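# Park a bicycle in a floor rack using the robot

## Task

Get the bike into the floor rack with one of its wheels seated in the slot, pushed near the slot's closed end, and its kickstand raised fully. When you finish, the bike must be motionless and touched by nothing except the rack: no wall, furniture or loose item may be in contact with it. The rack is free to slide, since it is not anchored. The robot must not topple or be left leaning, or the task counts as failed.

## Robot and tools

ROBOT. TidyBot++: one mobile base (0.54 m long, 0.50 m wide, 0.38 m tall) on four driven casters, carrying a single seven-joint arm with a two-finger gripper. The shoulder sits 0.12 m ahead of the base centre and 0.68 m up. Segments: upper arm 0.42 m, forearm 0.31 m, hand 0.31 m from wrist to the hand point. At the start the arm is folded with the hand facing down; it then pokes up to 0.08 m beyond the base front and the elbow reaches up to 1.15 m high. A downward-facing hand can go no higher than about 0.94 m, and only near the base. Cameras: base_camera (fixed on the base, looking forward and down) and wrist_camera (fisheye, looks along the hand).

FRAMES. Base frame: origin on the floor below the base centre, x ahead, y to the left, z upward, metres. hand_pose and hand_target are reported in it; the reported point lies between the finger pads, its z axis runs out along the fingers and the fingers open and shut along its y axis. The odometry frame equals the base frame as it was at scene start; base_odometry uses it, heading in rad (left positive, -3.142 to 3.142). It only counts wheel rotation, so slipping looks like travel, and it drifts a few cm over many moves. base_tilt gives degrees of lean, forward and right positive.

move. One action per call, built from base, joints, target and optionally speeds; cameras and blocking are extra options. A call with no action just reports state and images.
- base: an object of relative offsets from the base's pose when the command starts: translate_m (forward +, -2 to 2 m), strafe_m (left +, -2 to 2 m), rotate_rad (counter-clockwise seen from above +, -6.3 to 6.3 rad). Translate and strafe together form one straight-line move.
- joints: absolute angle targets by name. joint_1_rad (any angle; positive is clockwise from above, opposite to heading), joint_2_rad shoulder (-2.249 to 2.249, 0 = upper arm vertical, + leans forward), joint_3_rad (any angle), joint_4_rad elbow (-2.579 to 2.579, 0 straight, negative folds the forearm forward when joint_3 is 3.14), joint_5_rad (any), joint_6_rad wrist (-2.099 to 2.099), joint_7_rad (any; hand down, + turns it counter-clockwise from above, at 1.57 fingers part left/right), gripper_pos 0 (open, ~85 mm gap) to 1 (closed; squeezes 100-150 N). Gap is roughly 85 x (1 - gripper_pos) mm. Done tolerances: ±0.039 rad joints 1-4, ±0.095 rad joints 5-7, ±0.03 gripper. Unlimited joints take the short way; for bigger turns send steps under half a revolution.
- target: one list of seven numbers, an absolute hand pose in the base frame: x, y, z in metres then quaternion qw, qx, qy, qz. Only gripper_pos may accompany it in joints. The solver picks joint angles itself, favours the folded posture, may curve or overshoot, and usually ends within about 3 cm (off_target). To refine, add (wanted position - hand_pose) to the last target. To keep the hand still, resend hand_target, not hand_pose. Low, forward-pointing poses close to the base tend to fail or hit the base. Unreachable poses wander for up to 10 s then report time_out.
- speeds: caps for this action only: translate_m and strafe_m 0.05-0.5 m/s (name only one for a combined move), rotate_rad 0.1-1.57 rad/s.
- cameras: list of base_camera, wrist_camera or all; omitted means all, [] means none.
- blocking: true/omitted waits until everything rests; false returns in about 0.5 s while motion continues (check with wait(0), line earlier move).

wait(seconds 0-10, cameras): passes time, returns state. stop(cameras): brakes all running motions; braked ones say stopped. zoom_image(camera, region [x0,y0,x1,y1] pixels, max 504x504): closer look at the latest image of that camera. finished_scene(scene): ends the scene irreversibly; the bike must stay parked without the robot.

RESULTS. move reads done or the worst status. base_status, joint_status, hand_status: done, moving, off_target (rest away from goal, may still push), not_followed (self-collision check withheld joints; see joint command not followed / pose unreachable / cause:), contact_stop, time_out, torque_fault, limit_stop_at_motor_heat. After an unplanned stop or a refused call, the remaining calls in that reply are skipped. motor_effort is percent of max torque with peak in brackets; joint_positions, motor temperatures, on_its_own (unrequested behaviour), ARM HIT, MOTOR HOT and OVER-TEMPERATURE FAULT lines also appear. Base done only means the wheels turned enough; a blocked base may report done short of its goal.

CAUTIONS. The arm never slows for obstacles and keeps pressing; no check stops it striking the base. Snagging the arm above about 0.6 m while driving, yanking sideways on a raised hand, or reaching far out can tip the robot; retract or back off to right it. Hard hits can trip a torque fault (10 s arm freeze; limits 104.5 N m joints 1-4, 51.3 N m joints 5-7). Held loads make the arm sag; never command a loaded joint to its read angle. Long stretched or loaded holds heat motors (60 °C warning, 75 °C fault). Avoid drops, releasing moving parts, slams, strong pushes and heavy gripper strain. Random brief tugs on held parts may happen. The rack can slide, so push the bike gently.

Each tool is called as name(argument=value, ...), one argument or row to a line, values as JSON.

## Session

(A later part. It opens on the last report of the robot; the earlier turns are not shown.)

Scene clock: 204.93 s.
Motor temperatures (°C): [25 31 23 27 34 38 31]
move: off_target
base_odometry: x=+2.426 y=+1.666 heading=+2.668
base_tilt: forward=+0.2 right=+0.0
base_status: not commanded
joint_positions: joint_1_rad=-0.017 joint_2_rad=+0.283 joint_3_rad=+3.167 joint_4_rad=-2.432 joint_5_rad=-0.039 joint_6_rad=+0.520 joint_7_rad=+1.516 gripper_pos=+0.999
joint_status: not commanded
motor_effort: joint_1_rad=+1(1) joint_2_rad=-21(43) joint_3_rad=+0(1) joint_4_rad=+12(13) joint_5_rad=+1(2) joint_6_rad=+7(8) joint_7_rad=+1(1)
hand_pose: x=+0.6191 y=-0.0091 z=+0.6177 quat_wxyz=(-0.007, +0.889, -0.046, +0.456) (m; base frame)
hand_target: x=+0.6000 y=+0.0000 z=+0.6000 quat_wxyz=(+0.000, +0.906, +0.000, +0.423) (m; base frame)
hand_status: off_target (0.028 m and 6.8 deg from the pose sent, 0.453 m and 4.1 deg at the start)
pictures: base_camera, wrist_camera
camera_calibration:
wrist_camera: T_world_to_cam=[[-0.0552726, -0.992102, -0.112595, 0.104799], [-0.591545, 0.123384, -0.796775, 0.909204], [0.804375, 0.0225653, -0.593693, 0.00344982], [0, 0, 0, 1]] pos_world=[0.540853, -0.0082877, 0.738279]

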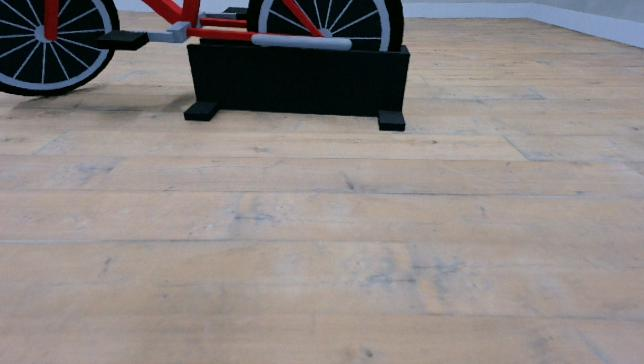

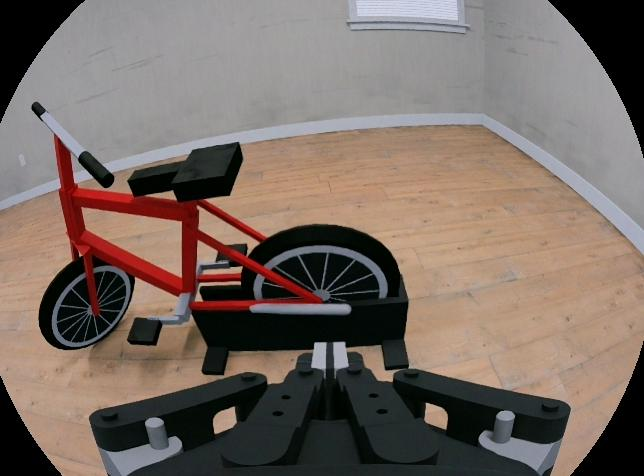

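move(
  base={"translate_m": 0.25},
  target=[0.65, 0.0, 0.45, 0.0, 0.966, 0.0, 0.259],
)

zoom_image(
  camera="wrist_camera",
  region=[150, 50, 550, 350],
)

zoom_image(
  camera="base_camera",
  region=[160, 0, 440, 150],
)

Scene clock: 209.27 s.
Motor temperatures (°C): [25 31 23 27 34 38 31]
move: off_target
base_odometry: x=+2.204 y=+1.780 heading=+2.669
base_tilt: forward=+0.3 right=+0.0
base_status: done
joint_positions: joint_1_rad=-0.012 joint_2_rad=+0.650 joint_3_rad=+3.166 joint_4_rad=-2.108 joint_5_rad=-0.038 joint_6_rad=+0.218 joint_7_rad=+1.520 gripper_pos=+0.999
joint_status: not commanded
motor_effort: joint_1_rad=+1(2) joint_2_rad=-31(34) joint_3_rad=-1(1) joint_4_rad=+10(14) joint_5_rad=+0(2) joint_6_rad=+5(8) joint_7_rad=+1(1)
hand_pose: x=+0.6674 y=-0.0086 z=+0.4682 quat_wxyz=(-0.001, +0.954, -0.045, +0.296) (m; base frame)
hand_target: x=+0.6500 y=+0.0000 z=+0.4500 quat_wxyz=(+0.000, +0.966, +0.000, +0.259) (m; base frame)
hand_status: off_target (0.027 m and 6.8 deg from the pose sent, 0.171 m and 24.8 deg at the start)
pictures: base_camera, wrist_camera
camera_calibration:
wrist_camera: T_world_to_cam=[[-0.0867296, -0.99205, -0.091189, 0.102116], [-0.826937, 0.122734, -0.548736, 0.859513], [0.555566, 0.0278158, -0.831007, 0.153112], [0, 0, 0, 1]] pos_world=[0.634556, -0.00844628, 0.608195]

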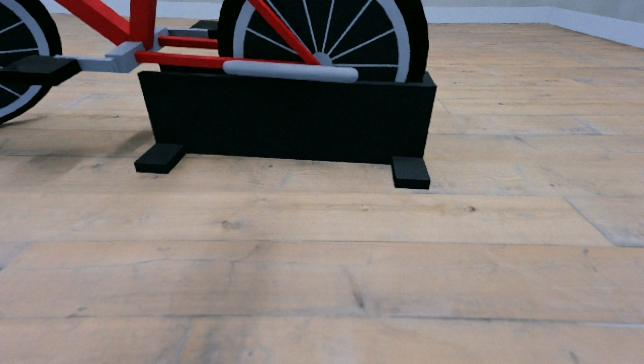

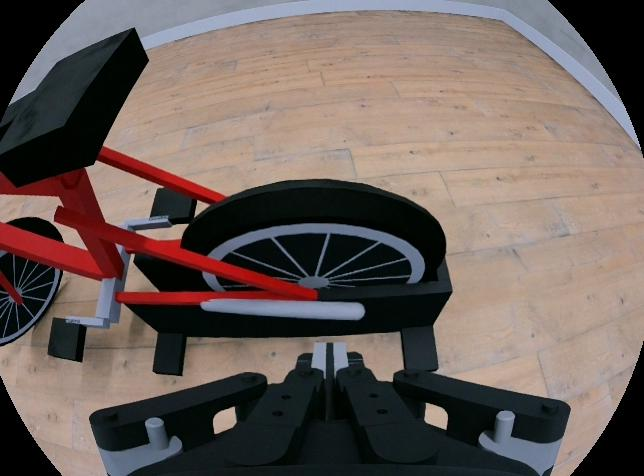

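Scaled by 1.260.

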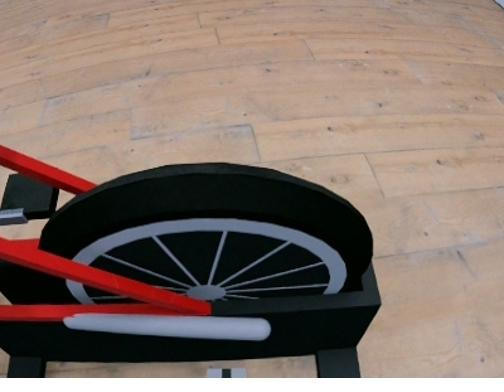

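Scaled by 1.800.

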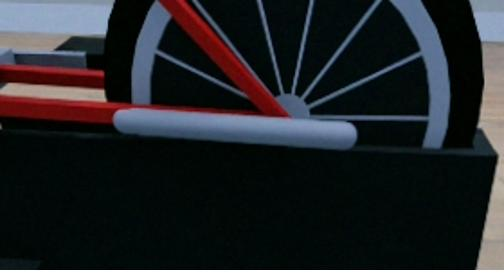

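move(
  target=[0.68, -0.01, 0.13, 0.0, 0.906, 0.0, 0.423],
  cameras=[],
)

move(
  target=[0.77, -0.01, 0.12, 0.0, 0.906, 0.0, 0.423],
)

Scene clock: 212.27 s.
Motor temperatures (°C): [25 31 23 27 34 38 31]
move: off_target
base_odometry: x=+2.204 y=+1.780 heading=+2.669
base_tilt: forward=+0.3 right=+0.0
base_status: not commanded
joint_positions: joint_1_rad=+0.005 joint_2_rad=+1.668 joint_3_rad=+3.166 joint_4_rad=-1.769 joint_5_rad=-0.025 joint_6_rad=+1.101 joint_7_rad=+1.520 gripper_pos=+0.999
joint_status: not commanded
motor_effort: joint_1_rad=+1(1) joint_2_rad=-36(41) joint_3_rad=-1(1) joint_4_rad=+0(10) joint_5_rad=+1(2) joint_6_rad=+6(7) joint_7_rad=+1(1)
hand_pose: x=+0.6708 y=-0.0202 z=+0.1249 quat_wxyz=(+0.010, +0.919, -0.029, +0.393) (m; base frame)
hand_target: x=+0.6800 y=-0.0100 z=+0.1300 quat_wxyz=(+0.000, +0.906, +0.000, +0.423) (m; base frame)
hand_status: off_target (0.015 m and 5.2 deg from the pose sent, 0.338 m and 16.4 deg at the start)
pictures: none
No camera images: "cameras" was empty.

Scene clock: 213.60 s.
Motor temperatures (°C): [25 31 23 27 34 38 31]
move: off_target
base_odometry: x=+2.204 y=+1.780 heading=+2.669
base_tilt: forward=+0.2 right=+0.0
base_status: not commanded
joint_positions: joint_1_rad=+0.005 joint_2_rad=+1.668 joint_3_rad=+3.166 joint_4_rad=-1.490 joint_5_rad=-0.025 joint_6_rad=+0.958 joint_7_rad=+1.520 gripper_pos=+0.999
joint_status: not commanded
motor_effort: joint_1_rad=+1(1) joint_2_rad=-42(42) joint_3_rad=+0(1) joint_4_rad=+5(5) joint_5_rad=+1(2) joint_6_rad=+7(7) joint_7_rad=+1(1)
hand_pose: x=+0.7842 y=-0.0194 z=+0.1434 quat_wxyz=(+0.006, +0.891, -0.029, +0.454) (m; base frame)
hand_target: x=+0.7700 y=-0.0100 z=+0.1200 quat_wxyz=(+0.000, +0.906, +0.000, +0.423) (m; base frame)
hand_status: off_target (0.029 m and 5.2 deg from the pose sent, 0.100 m and 5.2 deg at the start)
pictures: base_camera, wrist_camera
camera_calibration:
wrist_camera: T_world_to_cam=[[-0.0376352, -0.996369, -0.0763638, 0.0311436], [-0.598172, 0.0836771, -0.796987, 0.634697], [0.800484, 0.0156838, -0.599149, -0.406958], [0, 0, 0, 1]] pos_world=[0.706593, -0.0156964, 0.264396]

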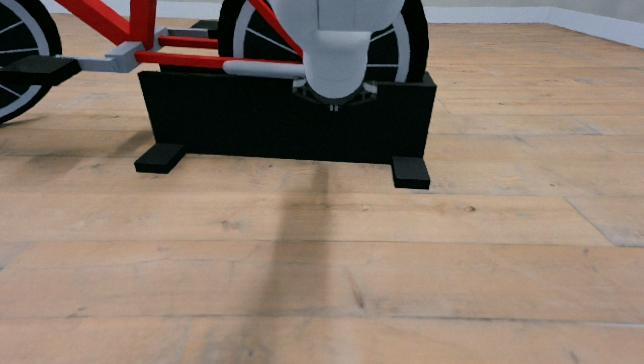

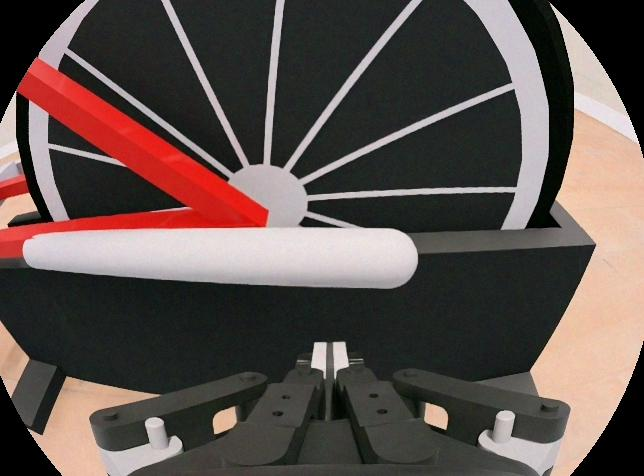

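move(
  target=[0.79, -0.01, 0.155, 0.0, 0.906, 0.0, 0.423],
)

move(
  target=[0.79, -0.01, 0.20, 0.0, 0.906, 0.0, 0.423],
)

Scene clock: 214.57 s.
Motor temperatures (°C): [25 31 23 27 34 38 31]
move: off_target
base_odometry: x=+2.204 y=+1.780 heading=+2.669
base_tilt: forward=+0.3 right=+0.0
base_status: not commanded
joint_positions: joint_1_rad=+0.005 joint_2_rad=+1.608 joint_3_rad=+3.166 joint_4_rad=-1.497 joint_5_rad=-0.023 joint_6_rad=+0.889 joint_7_rad=+1.520 gripper_pos=+0.999
joint_status: not commanded
motor_effort: joint_1_rad=+0(2) joint_2_rad=-44(47) joint_3_rad=-1(1) joint_4_rad=+7(8) joint_5_rad=+1(2) joint_6_rad=+8(12) joint_7_rad=+0(1)
hand_pose: x=+0.7996 y=-0.0192 z=+0.1648 quat_wxyz=(+0.005, +0.894, -0.030, +0.447) (m; base frame)
hand_target: x=+0.7900 y=-0.0100 z=+0.1550 quat_wxyz=(+0.000, +0.906, +0.000, +0.423) (m; base frame)
hand_status: off_target (0.017 m and 4.6 deg from the pose sent, 0.016 m and 5.2 deg at the start)
pictures: base_camera, wrist_camera
camera_calibration:
wrist_camera: T_world_to_cam=[[-0.038766, -0.996252, -0.0773288, 0.0346182], [-0.61065, 0.0848746, -0.787339, 0.669336], [0.790951, 0.0166988, -0.611651, -0.396749], [0, 0, 0, 1]] pos_world=[0.723881, -0.0156959, 0.286999]

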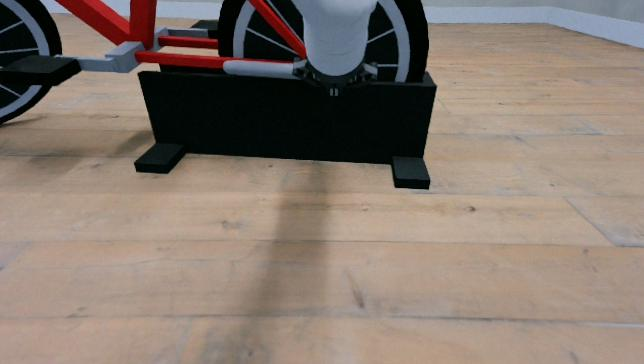

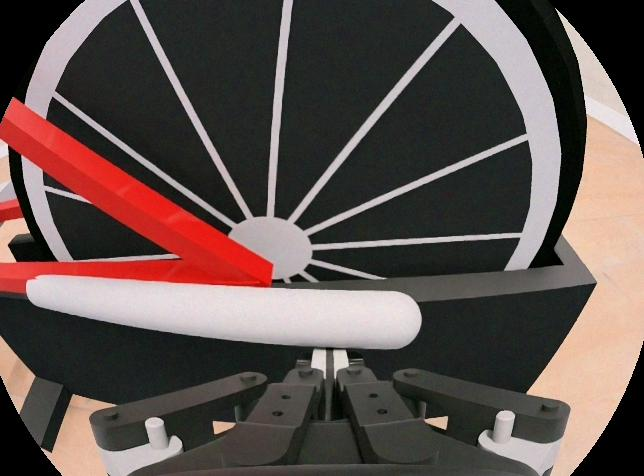

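Scene clock: 215.63 s.
Motor temperatures (°C): [25 31 23 27 34 38 31]
move: off_target
base_odometry: x=+2.204 y=+1.780 heading=+2.669
base_tilt: forward=+0.2 right=+0.0
base_status: not commanded
joint_positions: joint_1_rad=+0.005 joint_2_rad=+1.487 joint_3_rad=+3.166 joint_4_rad=-1.599 joint_5_rad=-0.022 joint_6_rad=+0.881 joint_7_rad=+1.520 gripper_pos=+0.999
joint_status: not commanded
motor_effort: joint_1_rad=+1(1) joint_2_rad=-43(47) joint_3_rad=+0(1) joint_4_rad=+6(8) joint_5_rad=+0(2) joint_6_rad=+7(9) joint_7_rad=+1(1)
hand_pose: x=+0.8066 y=-0.0195 z=+0.2190 quat_wxyz=(+0.005, +0.891, -0.030, +0.452) (m; base frame)
hand_target: x=+0.7900 y=-0.0100 z=+0.2000 quat_wxyz=(+0.000, +0.906, +0.000, +0.423) (m; base frame)
hand_status: off_target (0.027 m and 5.1 deg from the pose sent, 0.038 m and 4.6 deg at the start)
pictures: base_camera, wrist_camera
camera_calibration:
wrist_camera: T_world_to_cam=[[-0.0390386, -0.996197, -0.0778927, 0.0391106], [-0.601347, 0.085678, -0.794381, 0.710357], [0.798034, 0.015829, -0.602405, -0.376939], [0, 0, 0, 1]] pos_world=[0.729508, -0.0159336, 0.340271]

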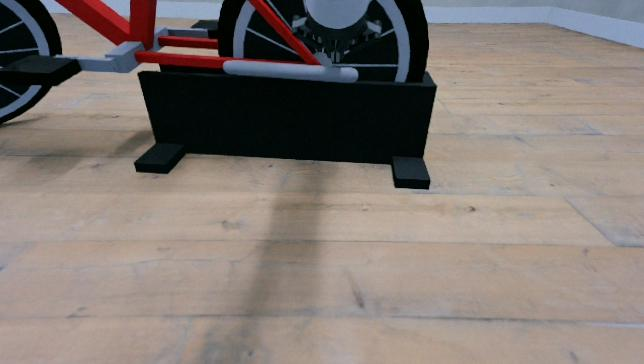

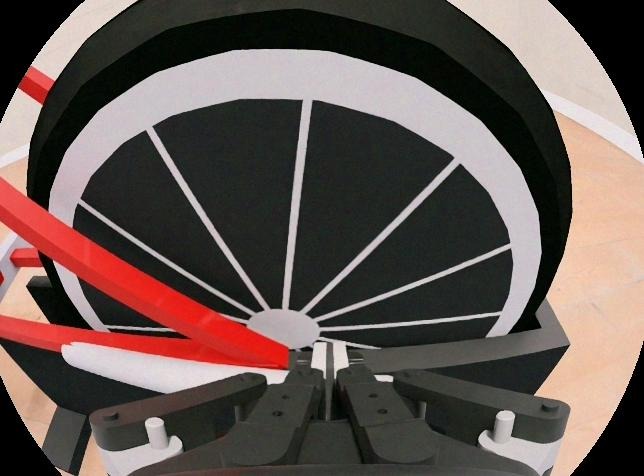

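move(
  base={"translate_m": -0.35},
)

zoom_image(
  camera="wrist_camera",
  region=[60, 0, 560, 350],
)

zoom_image(
  camera="base_camera",
  region=[160, 0, 440, 150],
)

Scene clock: 218.43 s.
Motor temperatures (°C): [25 31 23 27 34 38 31]
move: done
base_odometry: x=+2.516 y=+1.620 heading=+2.670
base_tilt: forward=+0.2 right=+0.0
base_status: done
joint_positions: joint_1_rad=+0.012 joint_2_rad=+1.486 joint_3_rad=+3.165 joint_4_rad=-1.608 joint_5_rad=-0.019 joint_6_rad=+0.881 joint_7_rad=+1.520 gripper_pos=+0.999
joint_status: not commanded
motor_effort: joint_1_rad=+1(4) joint_2_rad=-42(45) joint_3_rad=-1(3) joint_4_rad=+6(8) joint_5_rad=+1(2) joint_6_rad=+7(8) joint_7_rad=+1(1)
hand_pose: x=+0.8022 y=-0.0239 z=+0.2169 quat_wxyz=(+0.006, +0.893, -0.033, +0.448) (m; base frame)
hand_target: x=+0.7900 y=-0.0100 z=+0.2000 quat_wxyz=(+0.000, +0.906, +0.000, +0.423) (m; base frame)
hand_status: not commanded
pictures: base_camera, wrist_camera
camera_calibration:
wrist_camera: T_world_to_cam=[[-0.0451133, -0.995939, -0.0779172, 0.0393098], [-0.607657, 0.0892656, -0.789167, 0.710454], [0.792917, 0.011745, -0.609216, -0.369101], [0, 0, 0, 1]] pos_world=[0.726152, -0.0199338, 0.338868]

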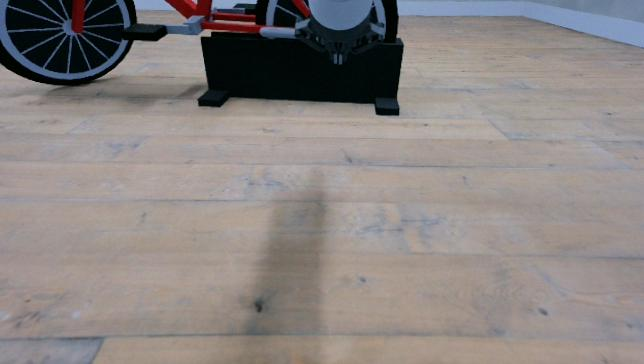

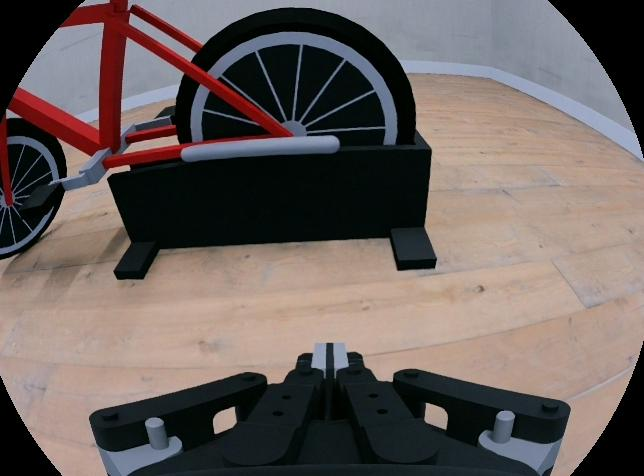

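Scaled by 1.008.

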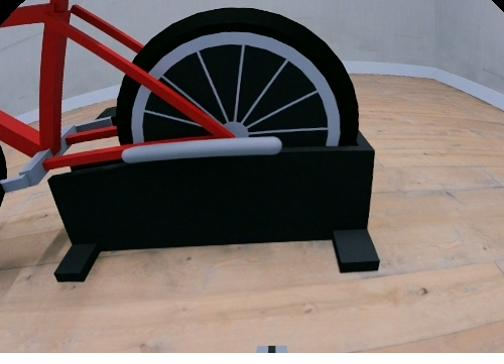

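Scaled by 1.800.

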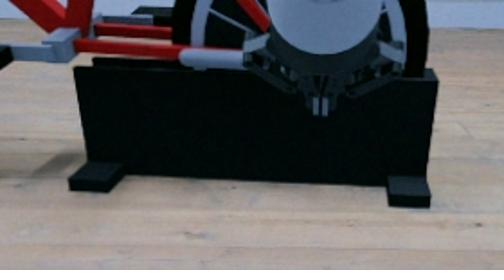

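finished_scene(
  scene=1,
)

The scene is finished: the task was done.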